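# Slide three sleeves onto separate pins, band down

## Task

As three sleeves show up, place each on a different pin with its coloured band at the bottom, then press it fully down until it rests on the table. Letting a sleeve drop onto a pin's rim and slip down from there may count as a failure.

## Robot and tools

Robot: two arms, left_arm (base near y = +0.525 m) and right_arm (base near y = -0.473 m), each ending in a five-finger hand. right_arm has a right hand and left_arm a mirrored left hand. Bases sit at z = 0, almost unrotated.

Frames: the scene frame has its origin at table-top height midway between the nominal bases, +x out over the table, +z up, +y toward left_arm. Reported positions (m), orientations (quat_wxyz) and velocities use the scene frame. Offsets you send are measured along each arm's current Hand target axes. Hand point axes: +z along the straightened fingers, +y out of the palm, +x across the palm away from the thumb on the right hand (toward the thumb on the left hand). The hand point sits 0.05 m in front of the palm; fingers extend 0.06-0.07 m past it along +z, and the finger centre lines lie 0.06 m behind it along -y. A bracket on the little-finger side and a low-hanging wrist can touch things first.

The row: every motion is built from rows of 28 numbers, each in [-1, 1], always covering both arms. Order: left dx, dy, dz, rx, ry, rz; left little, ring, middle, index, thumb_bend, thumb_turn, force_limit, speed; then the same fourteen for the right arm. The six pose numbers are an offset (not a pose) from that arm's Hand target as it stood when the action or move began; 1.0 equals 0.6 m of travel or 180 degrees, and rx, ry, rz form one rotation vector. Repeating the same offset moves the arm further. Six zeros re-request the current Hand target. Finger numbers are absolute targets: +1 straight/open, -1 curled; thumb_bend +1 straight, -1 fully bent; thumb_turn +1 beside the palm, -1 opposite the fingers. force_limit maps -1..+1 to about 0..10 N at the fingertip (0..15 N for the two thumb motors). speed rises from near zero at -1 to full at +0.48 and stays full above; full speed sweeps a finger in 0.49 s. For a gentle grasp close at speed -0.94 or lower. Hand numbers are never optional: to keep a hand unchanged, resend the last eight numbers you actually sent it (or, before any, its hand_measured plus hand_force_limit and hand_speed). A thumb turned in front of the palm and the fingers can enclose objects roughly 0.035-0.065 m thick.

Tools:
- execute_actions(actions, cameras): actions is a list of actions, each a list of up to 15 rows, one per 1/30 s step; a short action holds its final row. Every row in an action counts from the action's start pose. An empty list returns state and, by default, all camera images.
- move(target, speed, blend, stop_force, zero, blocking, cameras): target is one 28-number row or a list of up to 15 rows, all offsets from the same starting Hand targets. speed is path top speed in m/s, 0.002 to 3.6 (default 0.25), one value or one per target; rotation is capped at twice that in rad/s. blend (m) rounds corners in a list. stop_force (3 to 120 N, shared by both arms) ends an arm's path when its wrist sensor feels that much push against its motion; use it slowly for touching down, not while the hand is rotating, and omit it when backing away from a contact. zero (only with stop_force, default true) re-zeroes before the move. blocking=false returns after about 0.5 s while the move continues; not allowed with stop_force. The whole move is capped at 10 s.
- wait(seconds 0 to 10, cameras): lets time pass with last commands held.
- stop(cameras): brakes a running move.
- zoom_image(camera, region [x0, y0, x1, y1] pixels, at most 504 by 504): enlarges part of a camera's newest image.
- show_instructions(): shows the reference pages.
- zero_wrist_force(arm: left_arm or right_arm): resets that wrist sensor's zero.
- finished_scene(scene): ends the current scene, given its number; irreversible.
Cameras: cam_head_left, cam_head_right, cam_high, cam_left_wrist, cam_right_wrist, all 672x504; "all" requests every one.

Results: per arm, end_effector_position and quaternion, Hand target (the last commanded pose after clipping; next offsets build on it), joint positions, torques and velocities ("within noise" means at rest), Wrist force and Wrist torque in the hand point's own axes plus a peak reading, hand_measured, hand_stopped_by (moving, target, force, stalled, fault), hand_load_n (positive means pushed open; a drop to about zero signals a lost grip), force and speed settings, and possibly MOTOR HOT. A move adds a line giving its ending (done, off_target, moving, held, fault) and any limits (paced, held). done means within 3 mm and 2 degrees; neither done nor off_target tells you whether something is being touched. If the hand point rests short of its target, send the remaining distance as a new offset.

Cautions: commanded orientation is clipped to 32 degrees from the measured one each step. Arms are stiff: aiming past a firm contact can trigger a fault stop (contact torque over a joint's limit, wrist joints only about 20 N m, or about 150 N external force), freezing the arm for 10 s. Keep the arms and hands from pressing on each other; avoid paths passing near an arm's own base. Do not drop sleeves, release them while moving, slam or shove hard, overload fingers, or let anything leave the table. Insert sleeves aligned over the pin rather than letting them fall on its edge. Motors that overheat (85 °C) brake the arm for 30-60 s; avoid long stretched holds or pushing against unreachable poses. Loose objects may occasionally be nudged by outside pushes.

Each tool is called after "Call:" as name(argument=value, ...), one argument or row to a line, values as JSON.

Reference images:

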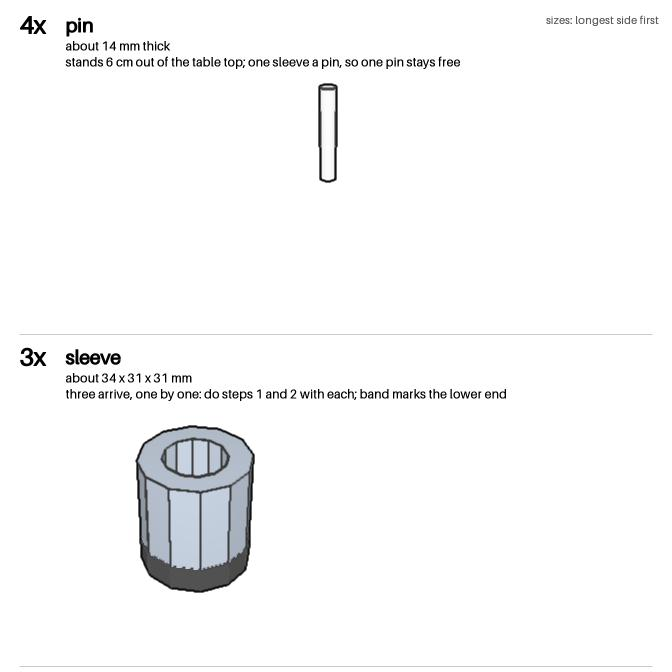

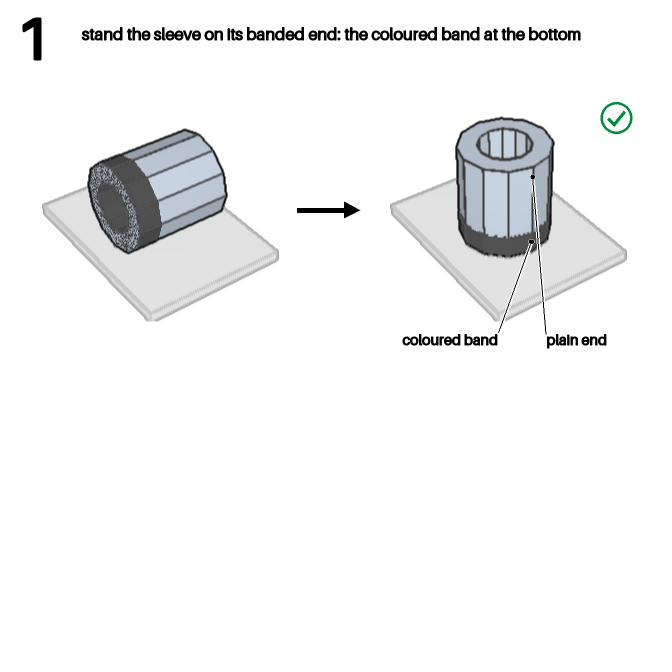

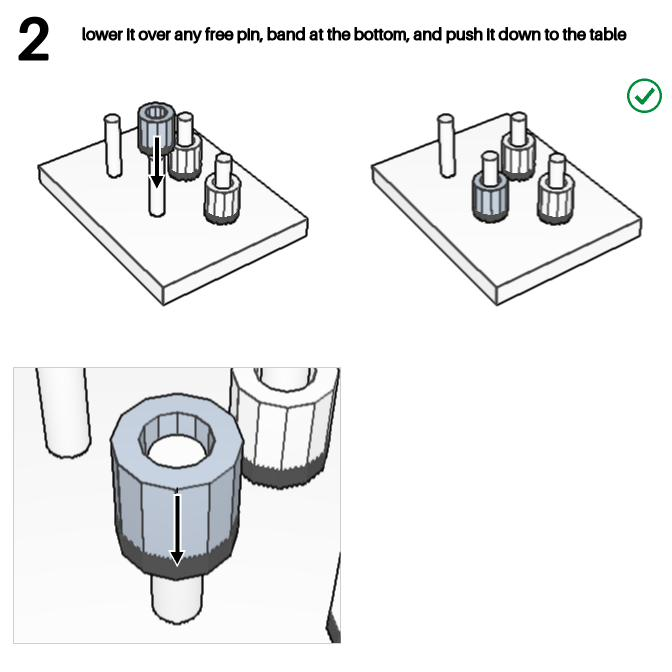

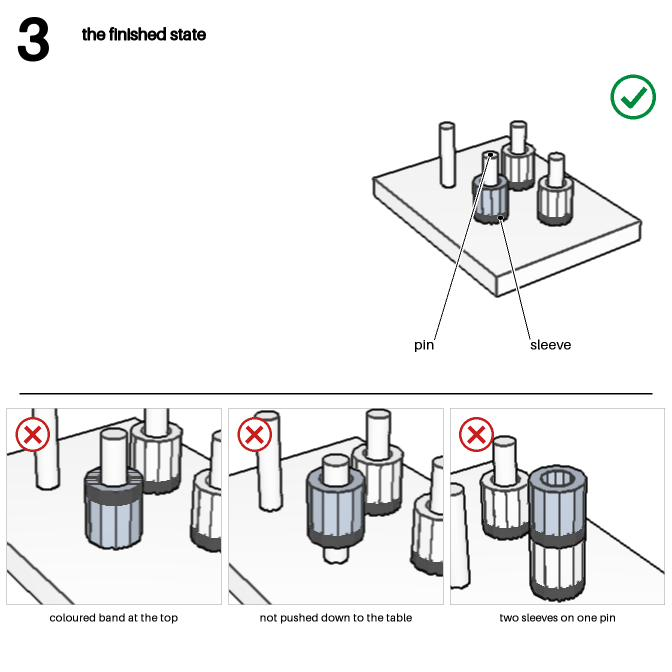

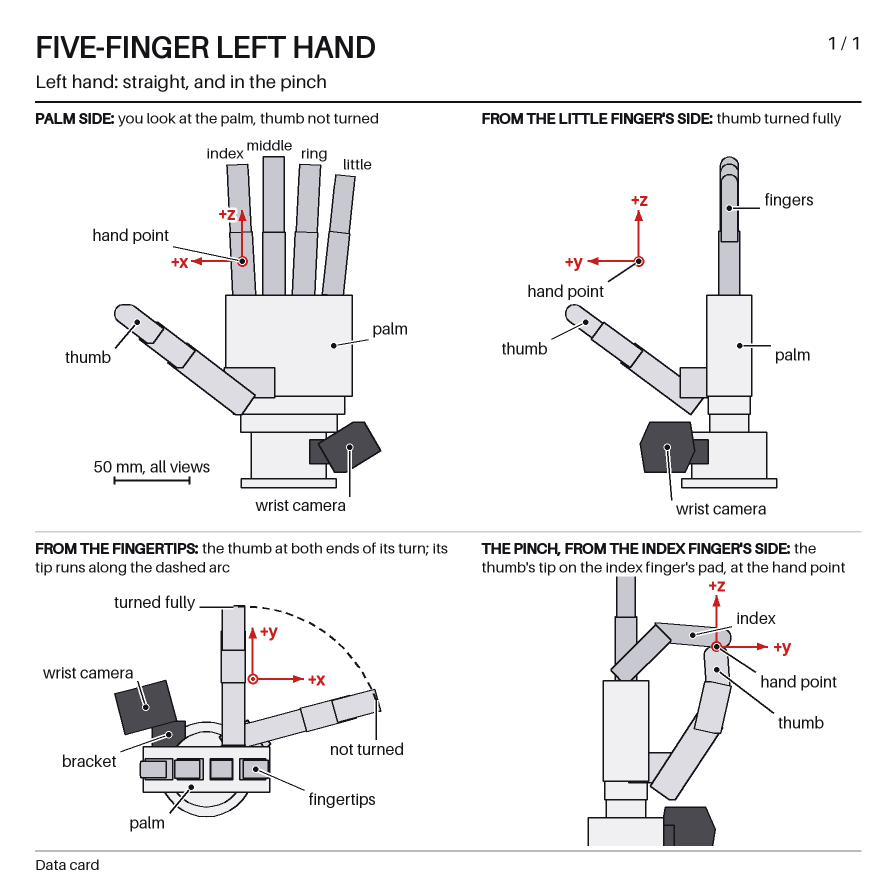

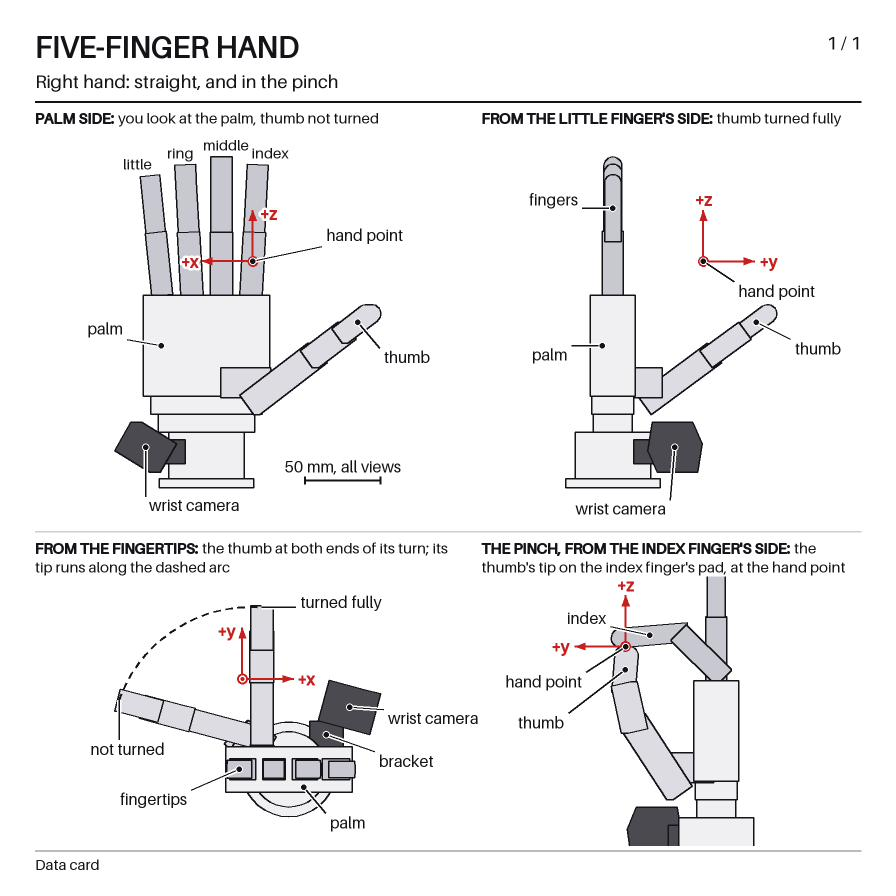

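## Session

Call:
execute_actions(
  actions=[],
)

Scene clock: 0.00 s.
left_arm: end_effector_position=(+0.4848, +0.2330, +0.1559) hand_measured=(+1.000, +1.000, +1.000, +1.000, +1.000, +1.000) hand_load_n=(-0.5, +0.0, +0.0, +0.0, +0.0, +0.0) hand_stopped_by=(target, target, target, target, target, target) hand_force_limit=0.00 hand_speed=-0.80 end_effector_quat_wxyz=(+0.191, +0.880, -0.241, +0.361) | right_arm: end_effector_position=(+0.1308, +0.1739, +0.1630) hand_measured=(+1.000, +1.000, +1.000, +1.000, +1.000, +1.000) hand_load_n=(+0.0, +0.0, +0.0, +0.0, +0.0, +0.0) hand_stopped_by=(target, target, target, target, target, target) hand_force_limit=0.00 hand_speed=-0.80 end_effector_quat_wxyz=(-0.417, +0.635, -0.387, +0.523)
Joint positions: left_arm=[3.195 -1.946 -1.751 2.78 -0.995 1.968] | right_arm=[1.493 -0.836 1.19 0.183 2.934 -2.964]
Joint velocities: within noise
Joint torques (N m): no reading
Motor temperatures (°C): left_arm=[28 33 38 44 33 34] | right_arm=[34 35 36 41 42 38]
Wrist force (N): no reading
Wrist torque (N m): no reading
Wrist force, peak (N): no reading
Hand target: left_arm +0.4848, +0.2330, +0.1559; +0.191, +0.880, -0.241, +0.361 | right_arm +0.1308, +0.1739, +0.1630; -0.417, +0.635, -0.387, +0.523

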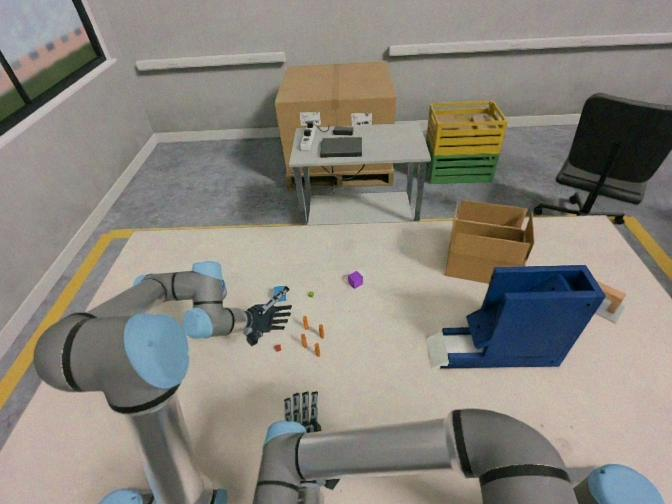

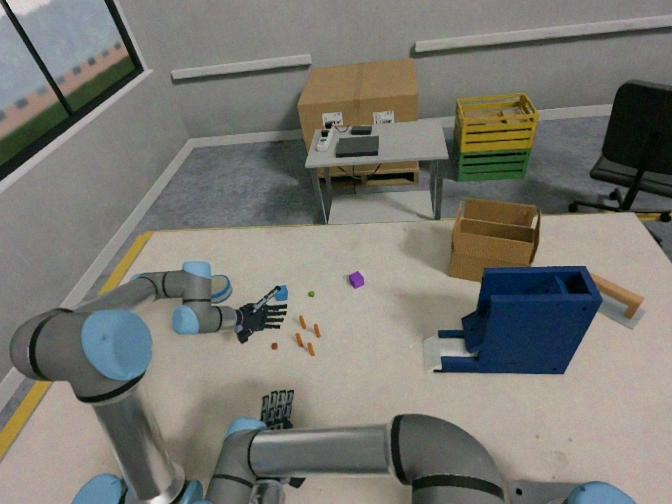

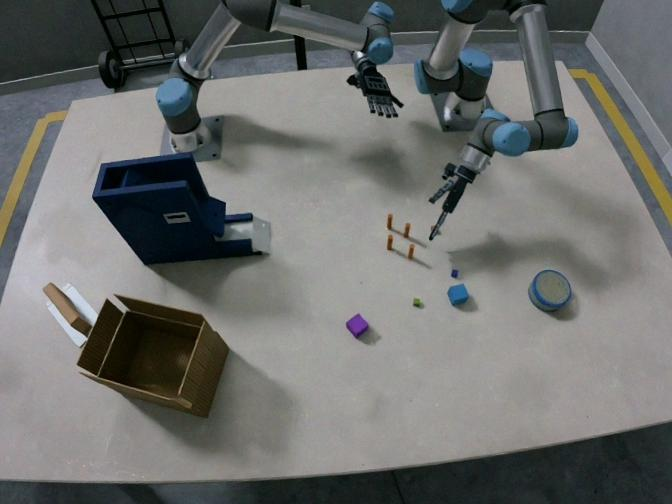

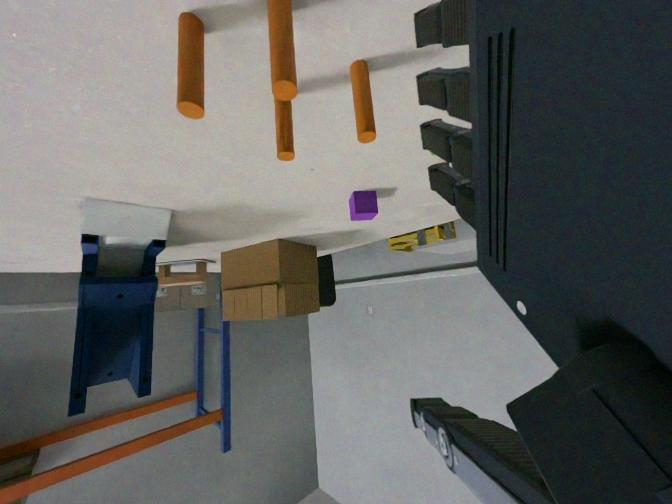

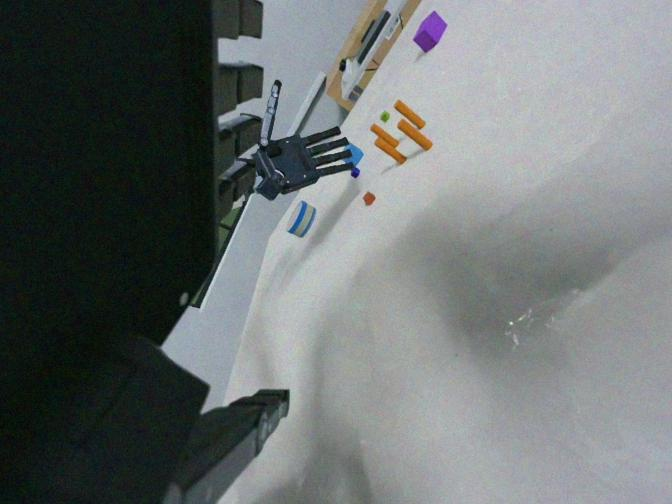

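Call:
zoom_image(
  camera="cam_high",
  region=[80, 140, 280, 290],
)

Call:
zoom_image(
  camera="cam_high",
  region=[340, 180, 500, 300],
)

Call:
zoom_image(
  camera="cam_head_left",
  region=[230, 270, 390, 390],
)

Call:
zoom_image(
  camera="cam_head_left",
  region=[410, 230, 650, 410],
)

Scaled by 2.520 from the camera's 672x504 image, which has a finer 960x720 frame.

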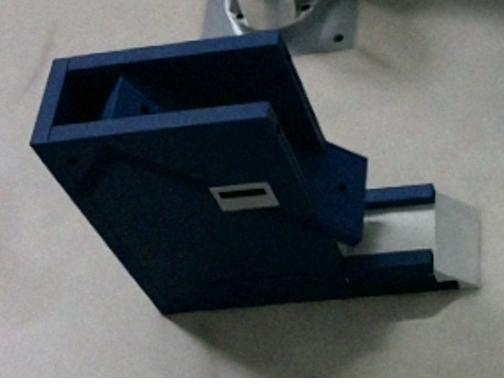

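Scaled by 3.150 from the camera's 672x504 image, which has a finer 960x720 frame.

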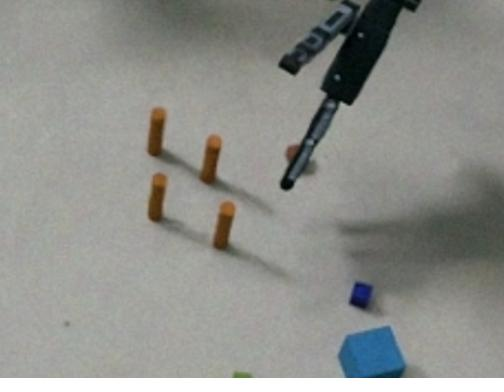

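Scaled by 3.150 from the camera's 672x504 image, which has a finer 960x720 frame.

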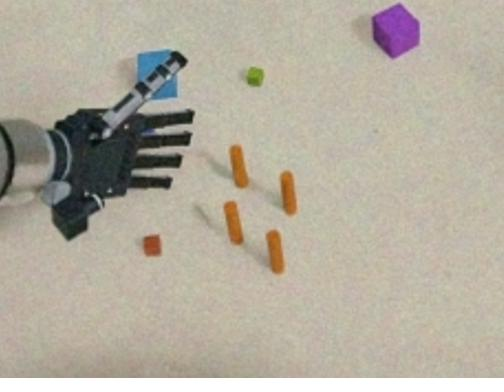

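Scaled by 2.100 from the camera's 672x504 image, which has a finer 960x720 frame.

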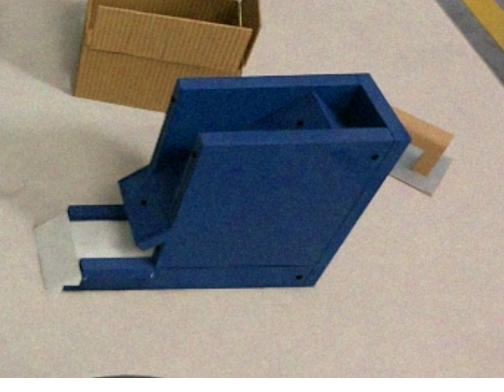

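Call:
execute_actions(
  actions=[],
  cameras=["cam_high", "cam_head_left", "cam_head_right"],
)

Call:
zoom_image(
  camera="cam_high",
  region=[200, 190, 290, 270],
)

Call:
zoom_image(
  camera="cam_head_right",
  region=[410, 300, 530, 390],
)

Scene clock: 17.93 s.
left_arm: end_effector_position=(+0.4848, +0.2330, +0.1559) hand_measured=(+1.000, +1.000, +1.000, +1.000, +1.000, +1.000) hand_load_n=(+0.0, +0.0, +0.0, +0.0, +0.0, +0.0) hand_stopped_by=(target, target, target, target, target, target) hand_force_limit=0.00 hand_speed=-0.80 end_effector_quat_wxyz=(+0.191, +0.880, -0.241, +0.361) | right_arm: end_effector_position=(+0.1308, +0.1739, +0.1630) hand_measured=(+1.000, +1.000, +1.000, +1.000, +1.000, +1.000) hand_load_n=(+0.0, +0.0, +0.0, +0.0, +0.0, +0.0) hand_stopped_by=(target, target, target, target, target, target) hand_force_limit=0.00 hand_speed=-0.80 end_effector_quat_wxyz=(-0.417, +0.635, -0.387, +0.523)
Joint positions: left_arm=[3.195 -1.946 -1.751 2.78 -0.995 1.968] | right_arm=[1.493 -0.836 1.19 0.183 2.934 -2.964]
Joint velocities: within noise
Joint torques (N m): left_arm=[0.58 45.36 21.35 -2.43 0.77 -0.11] | right_arm=[-0.23 -60.12 -23.7 1.68 1.35 0.03]
Motor temperatures (°C): left_arm=[28 33 38 44 33 34] | right_arm=[33 35 36 41 42 38]
Wrist force (N): left_arm=[0.1 0.0 -0.2] | right_arm=[0.1 0.1 -0.1]
Wrist torque (N m): left_arm=[0.02 -0.03 0.01] | right_arm=[0.02 -0.01 0.02]
Wrist force, peak (N): left_arm=[0.4 0.3 -0.2] | right_arm=[0.2 -0.1 -0.6]
Hand target: left_arm +0.4848, +0.2330, +0.1559; +0.191, +0.880, -0.241, +0.361 | right_arm +0.1308, +0.1739, +0.1630; -0.417, +0.635, -0.387, +0.523
Images, in order (width x height): cam_head_left 672x504, cam_head_right 672x504, cam_high 672x504.

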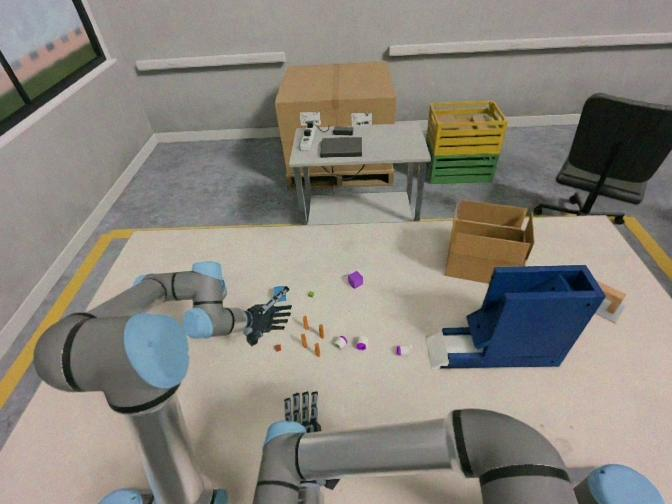

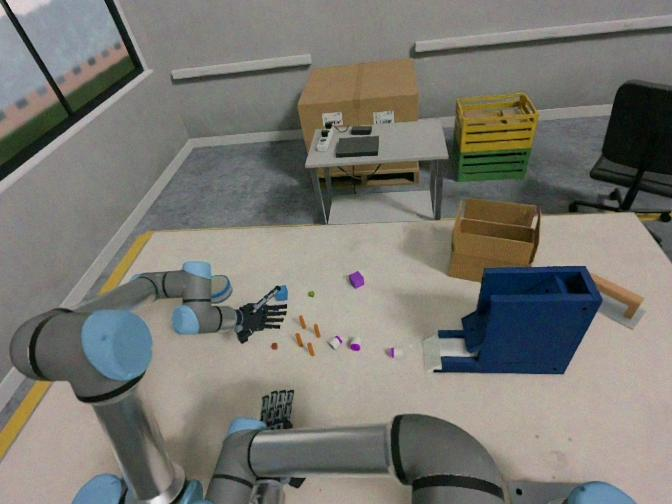

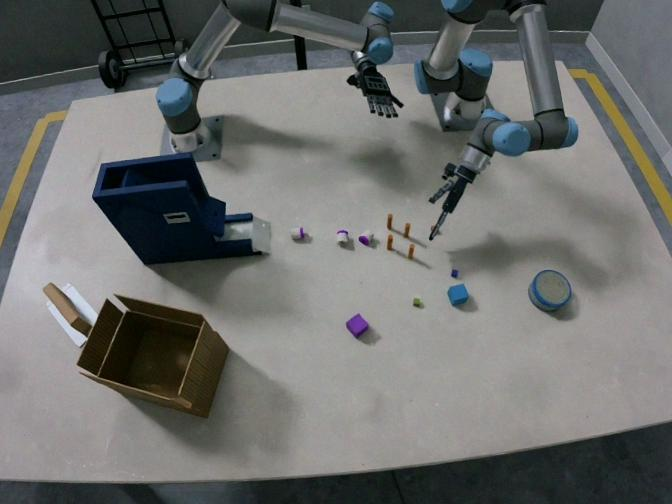

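Scaled by 5.600 from the camera's 672x504 image, which has a finer 960x720 frame.

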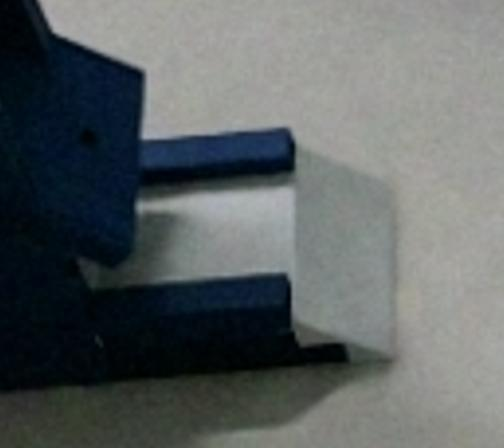

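Scaled by 4.200 from the camera's 672x504 image, which has a finer 960x720 frame.

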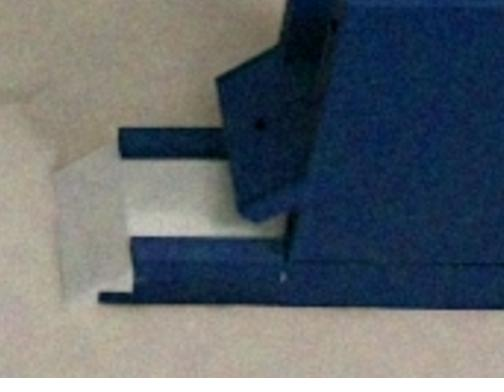

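Call:
zoom_image(
  camera="cam_high",
  region=[280, 200, 440, 280],
)

Call:
zoom_image(
  camera="cam_head_left",
  region=[290, 300, 430, 370],
)

Call:
zoom_image(
  camera="cam_head_right",
  region=[280, 300, 420, 370],
)

Scaled by 3.150 from the camera's 672x504 image, which has a finer 960x720 frame.

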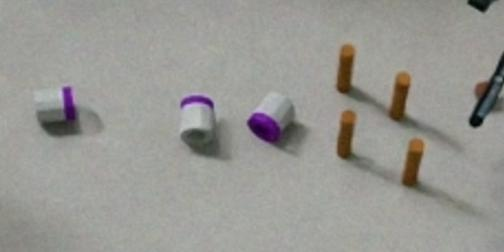

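Scaled by 3.600 from the camera's 672x504 image, which has a finer 960x720 frame.

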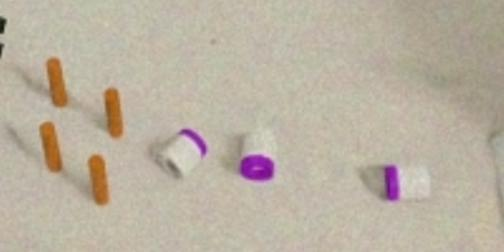

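Scaled by 3.600 from the camera's 672x504 image, which has a finer 960x720 frame.

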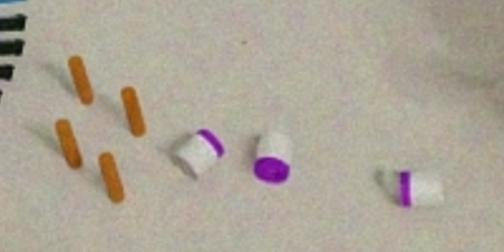

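Call:
move(
  target=[0,0,0,0,0,0,1,1,1,1,1,1,0,-0.8,0.498,0.1805,0.218,-0.107,0.0206,0.121,1,1,0.5,0.5,0.7,-1,-0.4,-0.3],
  cameras=["all"],
)

Scene clock: 110.70 s.
left_arm: end_effector_position=(+0.4848, +0.2330, +0.1559) hand_measured=(+1.000, +1.000, +1.000, +1.000, +1.000, +1.000) hand_load_n=(+0.0, +0.0, +0.5, +0.0, +0.0, +0.0) hand_stopped_by=(target, target, target, target, target, target) hand_force_limit=0.00 hand_speed=-0.80 end_effector_quat_wxyz=(+0.191, +0.880, -0.241, +0.361) | right_arm: end_effector_position=(+0.3001, -0.1249, +0.1501) hand_measured=(+1.000, +1.000, +0.500, +0.500, +0.700, -1.000) hand_load_n=(+0.0, +0.0, +0.0, +0.0, +0.0, +0.0) hand_stopped_by=(target, target, target, target, target, target) hand_force_limit=-0.40 hand_speed=-0.30 end_effector_quat_wxyz=(-0.384, +0.594, -0.594, +0.384)
Joint positions: left_arm=[3.195 -1.946 -1.751 2.78 -0.995 1.968] | right_arm=[0.819 -1.519 2.045 0.071 2.32 -2.709]
Joint torques (N m): left_arm=[6.73 50.95 26.29 -4.47 2.39 -0.75] | right_arm=[-6.08 -34.34 -18.24 3.08 -0.68 0.58]
Wrist force (N): left_arm=[0.0 0.2 -0.1] | right_arm=[-0.3 0.0 -1.2]
Wrist torque (N m): left_arm=[0.04 -0.01 -0.01] | right_arm=[0.12 -0.08 -0.03]
Wrist force, peak (N): left_arm=[0.4 -0.1 -0.5] | right_arm=[2.3 -1.1 -0.6]
Hand target: left_arm +0.4848, +0.2330, +0.1559; +0.191, +0.880, -0.241, +0.361 | right_arm +0.3001, -0.1249, +0.1500; -0.384, +0.594, -0.594, +0.383
Off the commanded pose: left_arm 0.000 m, 0 deg | right_arm 0.000 m, 0 deg.
move: done

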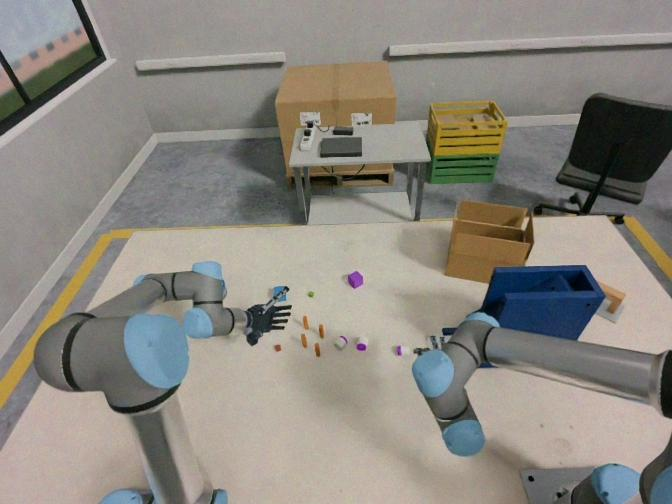

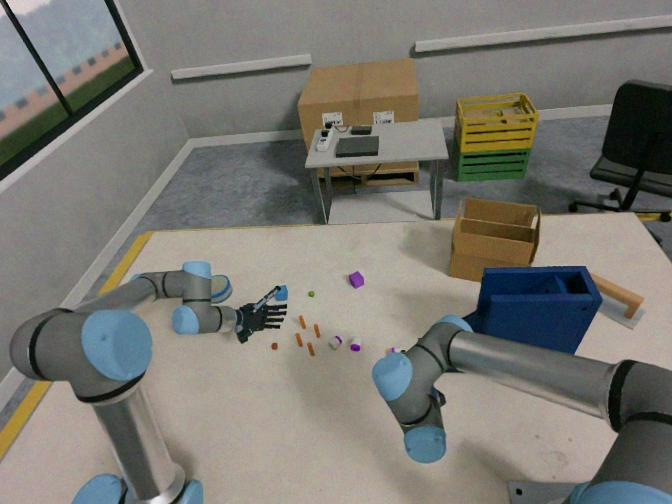

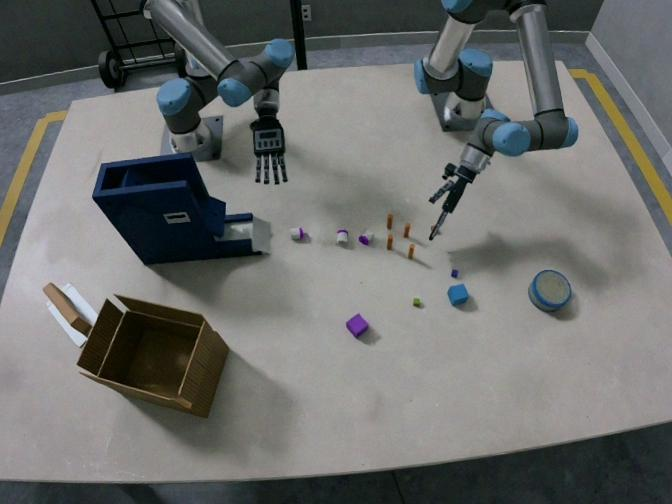

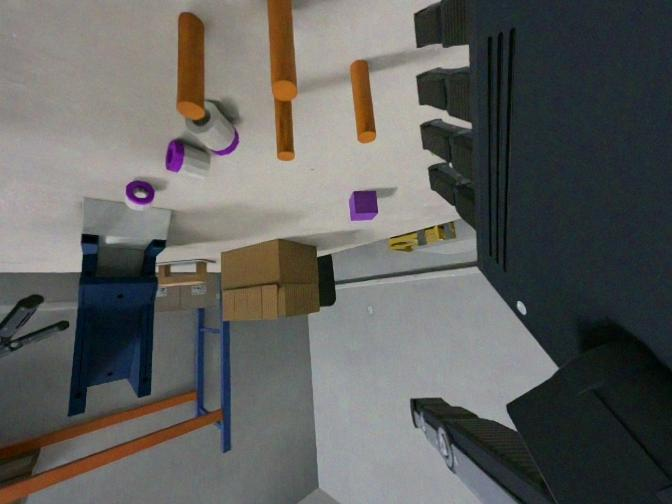

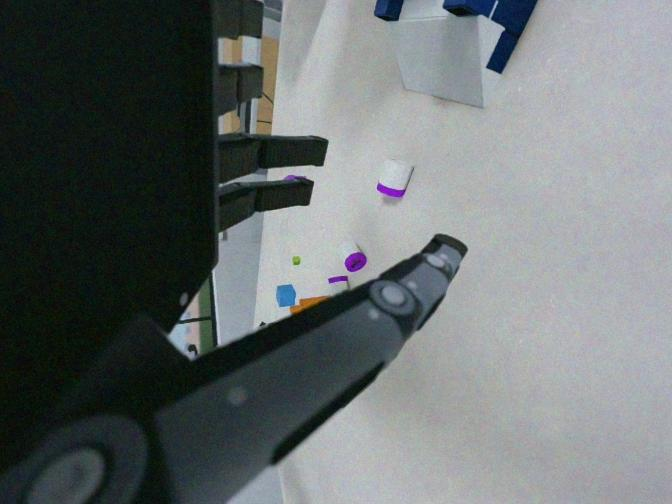

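Call:
move(
  target=[0,0,0,0,0,0,1,1,1,1,1,1,0,-0.8,0,0.0487,0.0949,0,0,0,1,1,0.5,0.5,0.7,-1,-0.4,-0.3],
  cameras=["cam_high","cam_right_wrist","cam_head_left"],
)

Call:
zoom_image(
  camera="cam_right_wrist",
  region=[200, 0, 560, 300],
)

Call:
zoom_image(
  camera="cam_high",
  region=[220, 150, 400, 270],
)

Scene clock: 120.60 s.
left_arm: end_effector_position=(+0.4848, +0.2330, +0.1559) hand_measured=(+1.000, +1.000, +1.000, +1.000, +1.000, +1.000) hand_load_n=(+0.0, +0.0, +0.0, +0.0, +0.0, +0.0) hand_stopped_by=(target, target, target, target, target, target) hand_force_limit=0.00 hand_speed=-0.80 end_effector_quat_wxyz=(+0.191, +0.880, -0.241, +0.361) | right_arm: end_effector_position=(+0.3399, -0.1249, +0.1000) hand_measured=(+1.000, +1.000, +0.500, +0.500, +0.700, -1.000) hand_load_n=(+0.0, +0.0, +0.0, +0.0, +0.0, +0.0) hand_stopped_by=(target, target, target, target, target, target) hand_force_limit=-0.40 hand_speed=-0.30 end_effector_quat_wxyz=(-0.384, +0.594, -0.594, +0.383)
Joint positions: left_arm=[3.195 -1.946 -1.751 2.78 -0.995 1.968] | right_arm=[0.728 -1.421 2.081 -0.106 2.243 -2.774]
Joint torques (N m): left_arm=[6.45 51.22 26.56 -4.55 2.38 -0.94] | right_arm=[-1.91 -29.97 -29.05 -0.16 3.4 0.69]
Wrist force (N): left_arm=[0.1 0.1 -0.2] | right_arm=[-0.6 -0.1 -1.4]
Wrist torque (N m): left_arm=[0.03 -0.02 0.00] | right_arm=[0.12 -0.02 -0.05]
Wrist force, peak (N): left_arm=[0.3 0.1 -0.4] | right_arm=[-0.3 -0.6 -2.4]
Hand target: left_arm +0.4848, +0.2330, +0.1559; +0.191, +0.880, -0.241, +0.361 | right_arm +0.3400, -0.1249, +0.1000; -0.384, +0.594, -0.594, +0.383
Off the commanded pose: left_arm 0.000 m, 0 deg | right_arm 0.000 m, 0 deg.
move: done
Images, in order (width x height): cam_head_left 672x504, cam_high 672x504, cam_right_wrist 672x504.

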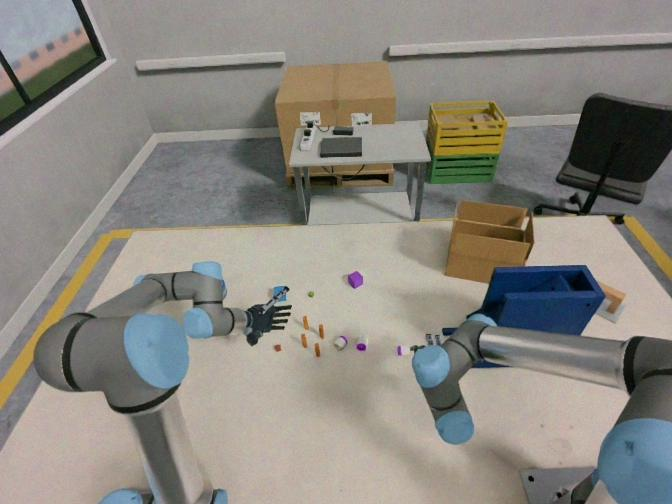

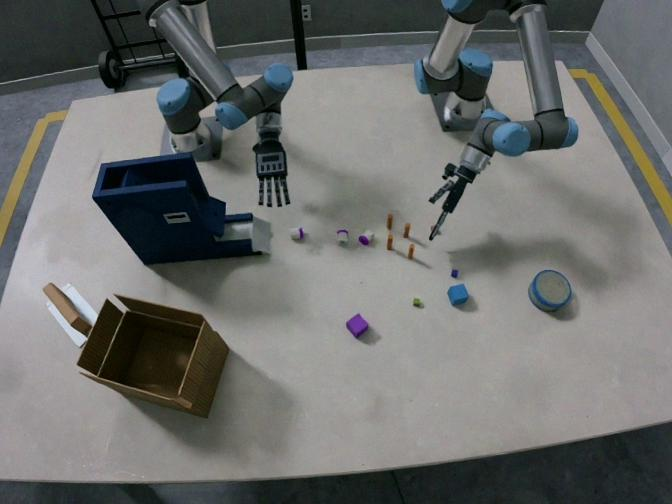

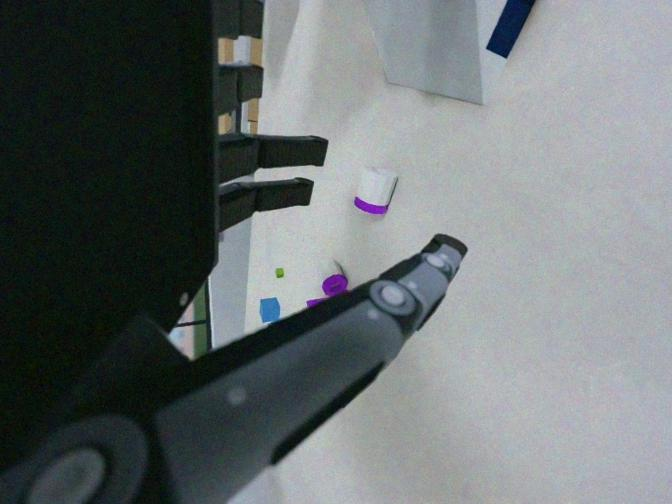

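Scaled by 1.400 from the camera's 672x504 image, which has a finer 960x720 frame.

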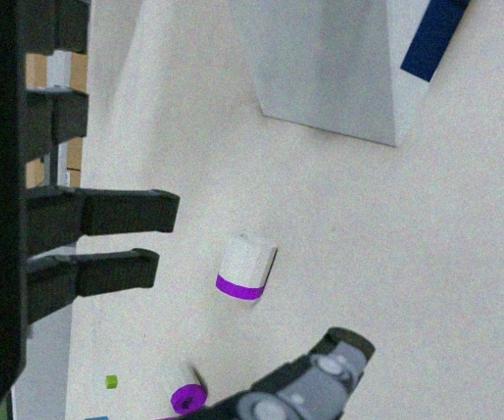

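Scaled by 2.800 from the camera's 672x504 image, which has a finer 960x720 frame.

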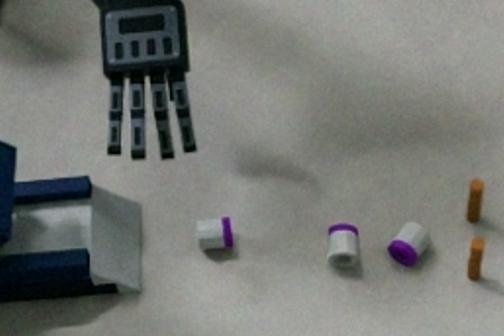

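Call:
move(
  target=[0,0,0,0,0,0,1,1,1,1,1,1,0,-0.8,-0.0083,0.0038,0.0931,0,0,0,1,1,0.5,0.5,0.5,-1,-0.4,-0.3],
  cameras=["cam_high","cam_right_wrist","cam_head_left"],
)

Call:
zoom_image(
  camera="cam_high",
  region=[240, 170, 340, 260],
)

Call:
zoom_image(
  camera="cam_head_left",
  region=[370, 310, 470, 390],
)

Scene clock: 129.90 s.
left_arm: end_effector_position=(+0.4848, +0.2330, +0.1559) hand_measured=(+1.000, +1.000, +1.000, +1.000, +1.000, +1.000) hand_load_n=(+0.0, +0.0, +0.0, +0.0, +0.0, +0.5) hand_stopped_by=(target, target, target, target, target, target) hand_force_limit=0.00 hand_speed=-0.80 end_effector_quat_wxyz=(+0.191, +0.880, -0.241, +0.361) | right_arm: end_effector_position=(+0.3900, -0.1198, +0.0750) hand_measured=(+1.000, +1.000, +0.500, +0.500, +0.500, -1.000) hand_load_n=(+0.0, -0.5, -0.5, +0.0, +0.0, +0.0) hand_stopped_by=(target, target, target, target, target, target) hand_force_limit=-0.40 hand_speed=-0.30 end_effector_quat_wxyz=(-0.384, +0.594, -0.594, +0.383)
Joint positions: left_arm=[3.195 -1.946 -1.751 2.78 -0.995 1.968] | right_arm=[0.642 -1.326 2.036 -0.189 2.169 -2.829]
Joint torques (N m): left_arm=[6.74 51.46 26.89 -4.54 2.27 -1.05] | right_arm=[4.79 -43.54 -9.05 2.4 3.01 1.18]
Wrist force (N): left_arm=[0.0 0.1 0.0] | right_arm=[-0.4 0.2 -1.6]
Wrist torque (N m): left_arm=[0.02 0.00 0.00] | right_arm=[0.19 -0.07 0.03]
Wrist force, peak (N): left_arm=[0.4 -0.1 -0.3] | right_arm=[-0.2 0.6 -2.7]
Hand target: left_arm +0.4848, +0.2330, +0.1559; +0.191, +0.880, -0.241, +0.361 | right_arm +0.3900, -0.1199, +0.0750; -0.384, +0.594, -0.594, +0.383
Off the commanded pose: left_arm 0.000 m, 0 deg | right_arm 0.000 m, 0 deg.
move: done
Images, in order (width x height): cam_head_left 672x504, cam_high 672x504, cam_right_wrist 672x504.

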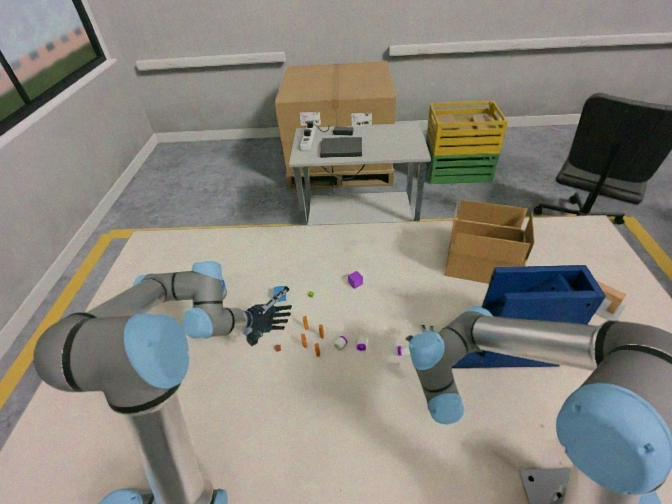

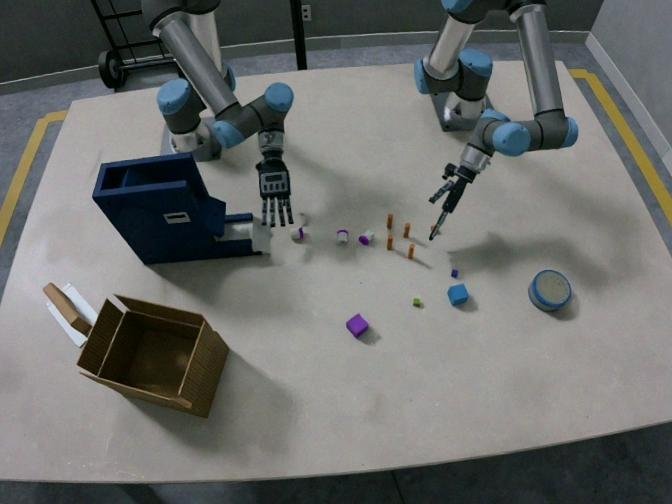

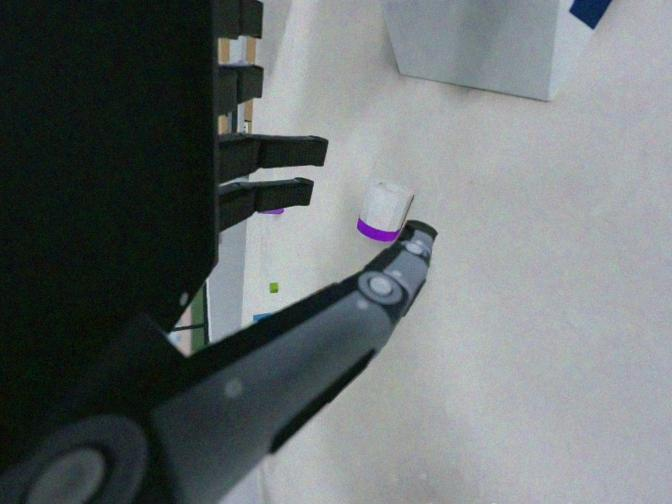

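Scaled by 5.040 from the camera's 672x504 image, which has a finer 960x720 frame.

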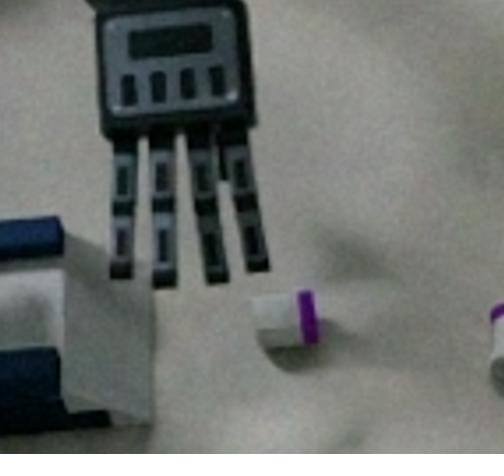

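Scaled by 5.040 from the camera's 672x504 image, which has a finer 960x720 frame.

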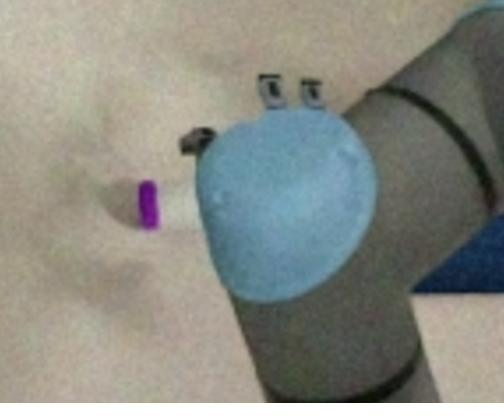

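Call:
zoom_image(
  camera="cam_right_wrist",
  region=[290, 140, 450, 260],
)

Scaled by 3.150 from the camera's 672x504 image, which has a finer 960x720 frame.

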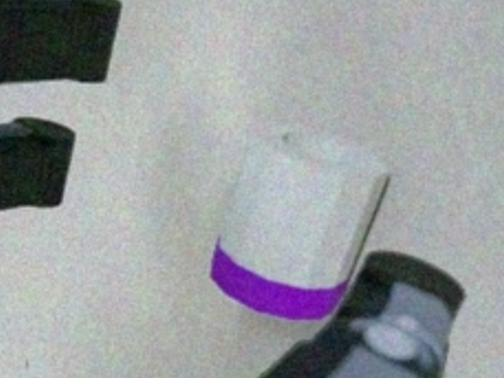

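Call:
move(
  target=[0,0,0,0,0,0,1,1,1,1,1,1,0,-0.8,-0.0333,-0.0205,0.0456,0,0,0,1,1,0.5,0.5,0.5,-1,-0.4,-0.3],
  cameras=["cam_high","cam_right_wrist","cam_head_left"],
)

Call:
zoom_image(
  camera="cam_high",
  region=[240, 170, 340, 260],
)

Call:
zoom_image(
  camera="cam_right_wrist",
  region=[290, 140, 450, 260],
)

Call:
zoom_image(
  camera="cam_head_left",
  region=[370, 310, 470, 390],
)

Scene clock: 160.33 s.
left_arm: end_effector_position=(+0.4848, +0.2330, +0.1559) hand_measured=(+1.000, +1.000, +1.000, +1.000, +1.000, +1.000) hand_load_n=(+0.0, +0.0, +0.0, +0.0, +0.0, +0.0) hand_stopped_by=(target, target, target, target, target, target) hand_force_limit=0.00 hand_speed=-0.80 end_effector_quat_wxyz=(+0.191, +0.880, -0.241, +0.361) | right_arm: end_effector_position=(+0.4199, -0.0999, +0.0748) hand_measured=(+1.000, +1.000, +0.500, +0.500, +0.500, -1.000) hand_load_n=(+0.0, +0.0, +0.0, +0.0, -0.5, +0.0) hand_stopped_by=(target, target, target, target, target, target) hand_force_limit=-0.40 hand_speed=-0.30 end_effector_quat_wxyz=(-0.384, +0.594, -0.594, +0.383) end_effector_velocity=(+0.001, +0.000, +0.001) end_effector_angular_velocity=(+0.004, -0.005, -0.001)
Joint positions: left_arm=[3.195 -1.946 -1.751 2.78 -0.995 1.968] | right_arm=[0.635 -1.258 1.941 -0.165 2.163 -2.833]
Joint velocities: left_arm=[within noise] | right_arm=[-0.001 -0.002 0.001 -0.005 0 0]
Joint torques (N m): left_arm=[8.82 51.83 29.49 -4.63 2.41 -1.23] | right_arm=[4.92 -47.63 -9.34 -1.83 0.66 0.06]
Wrist force (N): left_arm=[0.0 -0.1 -0.1] | right_arm=[-0.6 0.6 -1.5]
Wrist torque (N m): left_arm=[-0.01 -0.01 0.01] | right_arm=[0.23 -0.05 0.04]
Wrist force, peak (N): left_arm=[0.2 -0.3 -0.4] | right_arm=[-0.2 0.3 -2.1]
Hand target: left_arm +0.4848, +0.2330, +0.1559; +0.191, +0.880, -0.241, +0.361 | right_arm +0.4199, -0.0998, +0.0749; -0.384, +0.594, -0.594, +0.383
Off the commanded pose: left_arm 0.000 m, 0 deg | right_arm 0.000 m, 0 deg.
move: done
Images, in order (width x height): cam_head_left 672x504, cam_high 672x504, cam_right_wrist 672x504.

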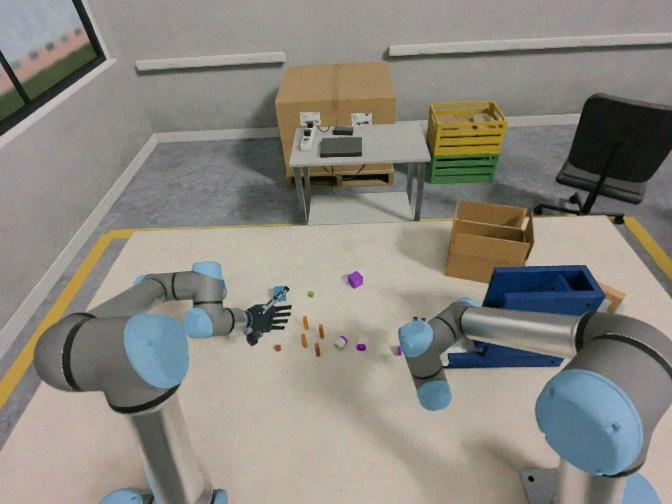

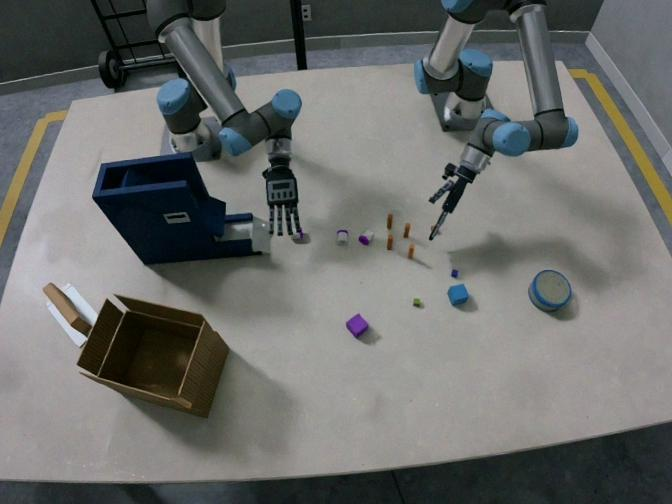

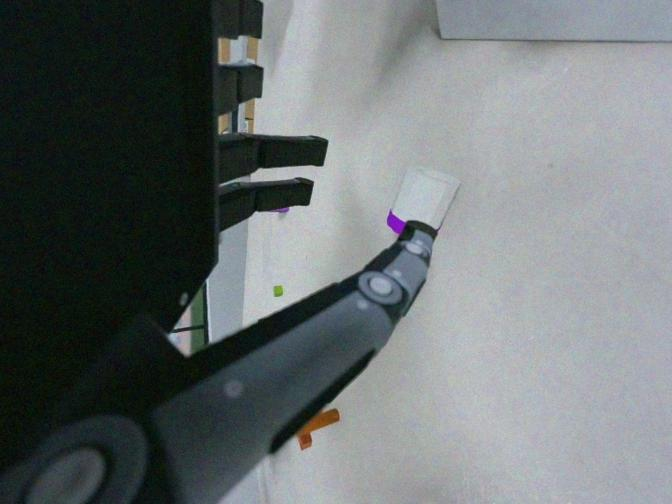

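Scaled by 5.040 from the camera's 672x504 image, which has a finer 960x720 frame.

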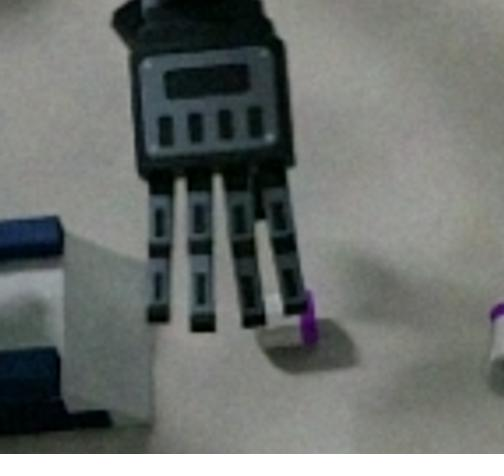

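Scaled by 3.150 from the camera's 672x504 image, which has a finer 960x720 frame.

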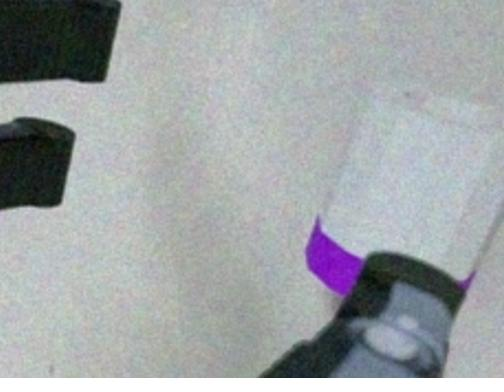

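Scaled by 5.040 from the camera's 672x504 image, which has a finer 960x720 frame.

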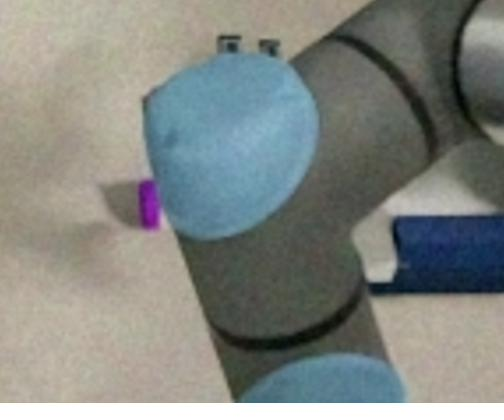

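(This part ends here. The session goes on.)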